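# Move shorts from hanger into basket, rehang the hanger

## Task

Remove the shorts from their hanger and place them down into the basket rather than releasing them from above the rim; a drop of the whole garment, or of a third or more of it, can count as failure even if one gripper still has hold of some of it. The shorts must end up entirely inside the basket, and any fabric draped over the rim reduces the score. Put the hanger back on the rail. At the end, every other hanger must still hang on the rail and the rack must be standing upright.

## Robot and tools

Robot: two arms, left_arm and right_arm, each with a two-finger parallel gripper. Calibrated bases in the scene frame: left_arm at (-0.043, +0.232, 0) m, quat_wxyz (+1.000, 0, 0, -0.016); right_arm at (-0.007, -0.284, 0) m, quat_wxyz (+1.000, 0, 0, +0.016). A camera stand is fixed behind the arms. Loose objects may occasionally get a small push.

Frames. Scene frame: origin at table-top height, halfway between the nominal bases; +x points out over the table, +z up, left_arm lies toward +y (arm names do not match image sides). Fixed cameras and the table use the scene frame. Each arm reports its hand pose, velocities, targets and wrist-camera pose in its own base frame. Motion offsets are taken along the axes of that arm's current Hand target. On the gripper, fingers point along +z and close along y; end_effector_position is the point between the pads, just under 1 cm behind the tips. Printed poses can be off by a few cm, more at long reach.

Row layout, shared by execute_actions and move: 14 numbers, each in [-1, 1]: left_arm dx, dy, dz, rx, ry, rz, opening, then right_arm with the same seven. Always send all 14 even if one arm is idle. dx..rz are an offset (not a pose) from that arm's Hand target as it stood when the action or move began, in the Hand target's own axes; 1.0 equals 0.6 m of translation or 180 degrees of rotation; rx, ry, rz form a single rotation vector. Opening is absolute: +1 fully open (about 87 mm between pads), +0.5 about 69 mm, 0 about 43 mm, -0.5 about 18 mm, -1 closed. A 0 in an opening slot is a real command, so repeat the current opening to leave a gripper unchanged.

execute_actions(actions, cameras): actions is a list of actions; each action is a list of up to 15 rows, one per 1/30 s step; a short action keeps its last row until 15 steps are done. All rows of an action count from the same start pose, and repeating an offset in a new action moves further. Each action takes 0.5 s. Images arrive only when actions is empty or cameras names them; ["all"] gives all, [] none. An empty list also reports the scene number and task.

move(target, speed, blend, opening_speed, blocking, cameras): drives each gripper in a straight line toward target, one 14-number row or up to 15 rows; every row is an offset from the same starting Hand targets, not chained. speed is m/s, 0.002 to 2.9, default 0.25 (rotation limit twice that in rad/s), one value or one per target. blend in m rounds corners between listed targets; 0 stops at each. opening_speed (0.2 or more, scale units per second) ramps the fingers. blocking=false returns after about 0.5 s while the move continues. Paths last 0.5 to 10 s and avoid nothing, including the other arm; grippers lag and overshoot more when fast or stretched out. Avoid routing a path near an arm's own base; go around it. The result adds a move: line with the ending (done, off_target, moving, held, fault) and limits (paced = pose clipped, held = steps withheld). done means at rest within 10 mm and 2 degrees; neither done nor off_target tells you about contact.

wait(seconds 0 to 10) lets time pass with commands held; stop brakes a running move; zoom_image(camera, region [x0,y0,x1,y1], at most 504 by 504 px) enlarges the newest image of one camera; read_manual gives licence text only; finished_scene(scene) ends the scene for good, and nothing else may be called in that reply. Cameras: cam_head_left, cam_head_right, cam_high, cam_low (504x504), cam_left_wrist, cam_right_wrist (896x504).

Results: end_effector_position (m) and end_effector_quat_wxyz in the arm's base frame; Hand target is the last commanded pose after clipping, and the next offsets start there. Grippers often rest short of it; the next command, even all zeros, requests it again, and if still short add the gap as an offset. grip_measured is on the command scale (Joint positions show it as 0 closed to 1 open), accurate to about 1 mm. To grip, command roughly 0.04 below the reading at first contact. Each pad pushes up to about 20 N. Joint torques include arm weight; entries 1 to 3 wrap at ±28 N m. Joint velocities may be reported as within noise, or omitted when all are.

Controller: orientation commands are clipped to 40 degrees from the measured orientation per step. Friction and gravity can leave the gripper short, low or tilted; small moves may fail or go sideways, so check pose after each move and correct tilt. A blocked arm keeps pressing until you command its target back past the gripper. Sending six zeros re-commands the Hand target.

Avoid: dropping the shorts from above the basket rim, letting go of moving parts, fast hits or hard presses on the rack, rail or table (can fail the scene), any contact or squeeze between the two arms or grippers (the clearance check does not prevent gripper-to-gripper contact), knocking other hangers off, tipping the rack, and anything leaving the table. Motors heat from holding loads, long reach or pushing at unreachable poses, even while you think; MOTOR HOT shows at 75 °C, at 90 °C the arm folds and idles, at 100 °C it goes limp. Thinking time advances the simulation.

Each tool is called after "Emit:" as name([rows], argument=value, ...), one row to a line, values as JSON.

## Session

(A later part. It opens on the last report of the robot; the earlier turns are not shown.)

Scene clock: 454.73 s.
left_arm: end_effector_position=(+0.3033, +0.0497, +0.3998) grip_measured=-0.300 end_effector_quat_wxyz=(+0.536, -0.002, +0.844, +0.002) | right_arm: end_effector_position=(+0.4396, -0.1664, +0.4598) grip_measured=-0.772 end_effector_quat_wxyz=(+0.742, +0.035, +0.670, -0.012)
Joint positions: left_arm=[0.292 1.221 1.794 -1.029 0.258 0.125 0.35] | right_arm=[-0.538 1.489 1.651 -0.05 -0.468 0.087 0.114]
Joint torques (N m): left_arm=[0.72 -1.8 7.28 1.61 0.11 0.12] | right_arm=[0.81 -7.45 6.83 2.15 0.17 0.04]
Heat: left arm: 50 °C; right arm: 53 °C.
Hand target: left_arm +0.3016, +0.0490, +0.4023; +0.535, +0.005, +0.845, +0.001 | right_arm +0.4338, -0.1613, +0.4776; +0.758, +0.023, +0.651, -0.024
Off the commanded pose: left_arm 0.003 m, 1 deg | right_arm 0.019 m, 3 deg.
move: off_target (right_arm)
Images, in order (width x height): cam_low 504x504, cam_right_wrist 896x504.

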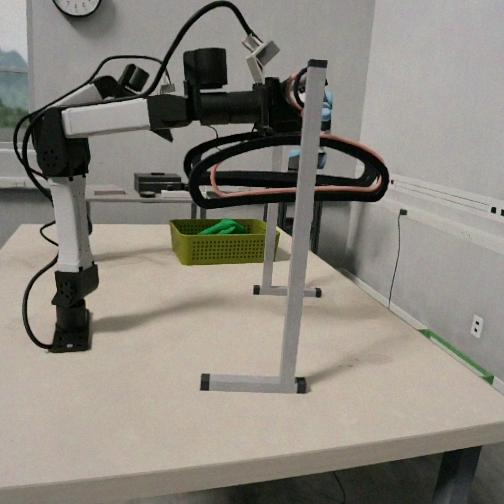

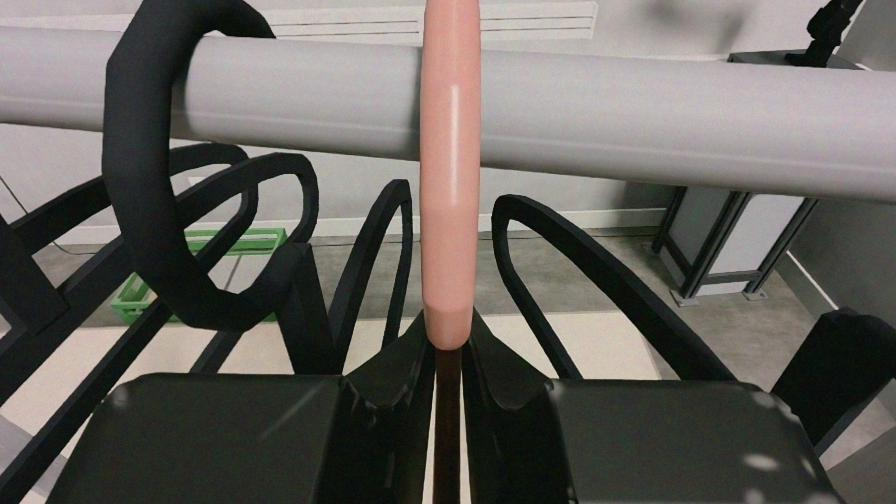

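Emit:
move([
  [0,0,0,0,0,0,-0.3,0,0,0,0,0,0,0.1],
  [0,0,0,0,0,0,-0.3,-0.0625,0,-0.412,0,0,0,0.1],
], speed=0.12, opening_speed=0.8, cameras=["all"])

Emit:
zoom_image(camera="cam_low", region=[180, 20, 400, 240])

Scene clock: 468.83 s.
left_arm: end_effector_position=(+0.3033, +0.0497, +0.3998) grip_measured=-0.300 end_effector_quat_wxyz=(+0.536, -0.002, +0.844, +0.002) | right_arm: end_effector_position=(+0.1856, -0.1427, +0.4805) grip_measured=+0.100 end_effector_quat_wxyz=(+0.760, +0.024, +0.649, -0.029)
Joint positions: left_arm=[0.292 1.221 1.794 -1.029 0.258 0.125 0.35] | right_arm=[-1.523 0.913 1.14 0.681 -1.372 0.898 0.55]
Joint torques (N m): left_arm=[0.72 -1.83 7.28 1.61 0.11 0.12] | right_arm=[-0.49 0.77 5.16 0.76 0.39 0.19]
Heat: left arm: 50 °C; right arm: 53 °C.
Hand target: left_arm +0.3016, +0.0490, +0.4023; +0.535, +0.005, +0.845, +0.001 | right_arm +0.1844, -0.1446, +0.4771; +0.758, +0.023, +0.651, -0.024
Off the commanded pose: left_arm 0.003 m, 1 deg | right_arm 0.004 m, 1 deg.
move: done

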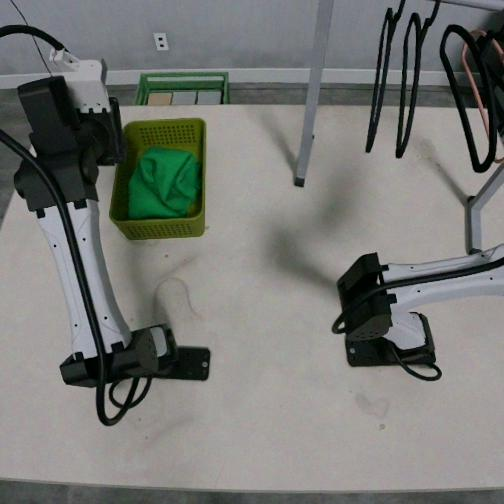

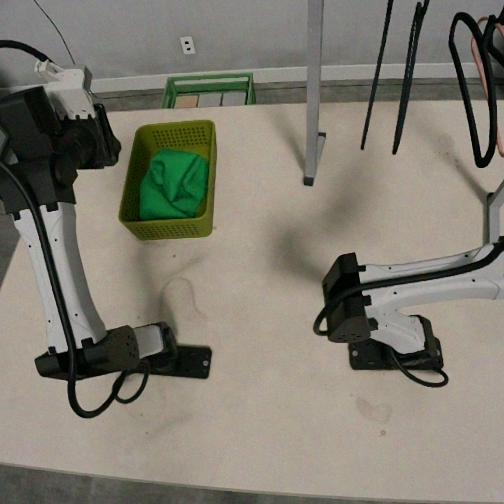

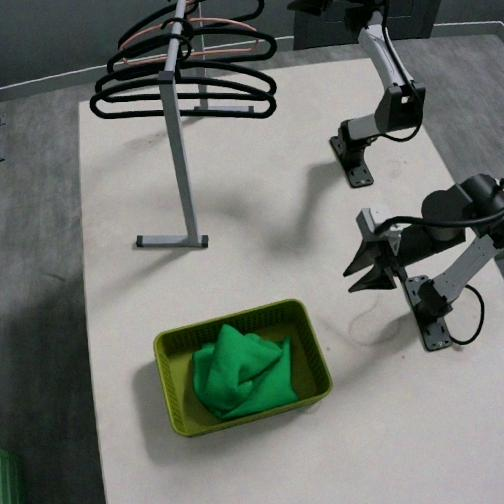

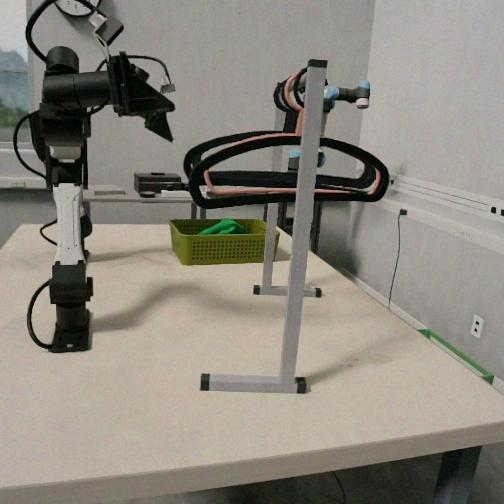

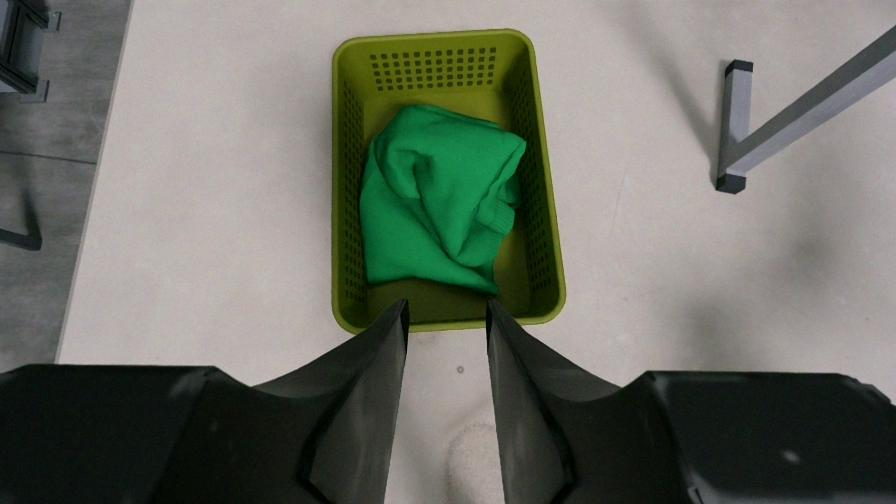

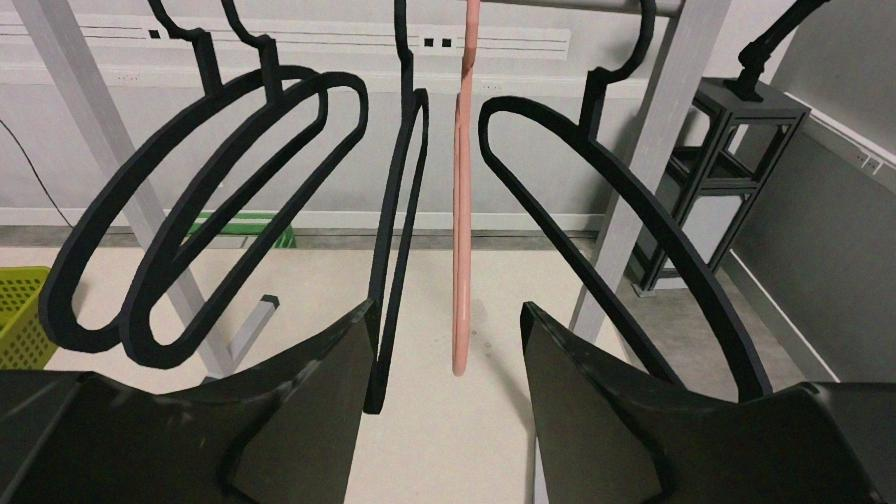

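Scaled by 2.291 from the camera's 504x504 image, which has a finer 720x720 frame.

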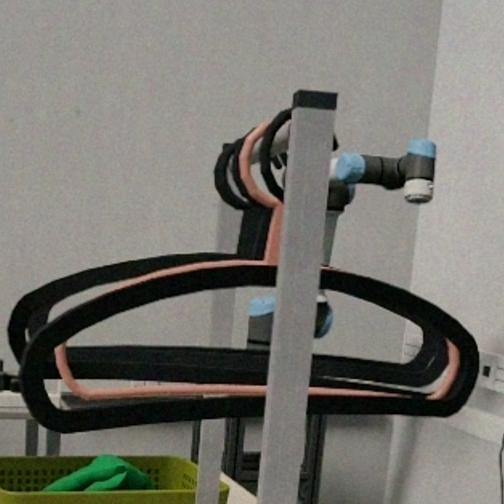

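Every hanger is back on the rail, the shorts are in the basket, and the rack is upright.

Emit:
finished_scene(scene=2)

The scene is finished: the task was done.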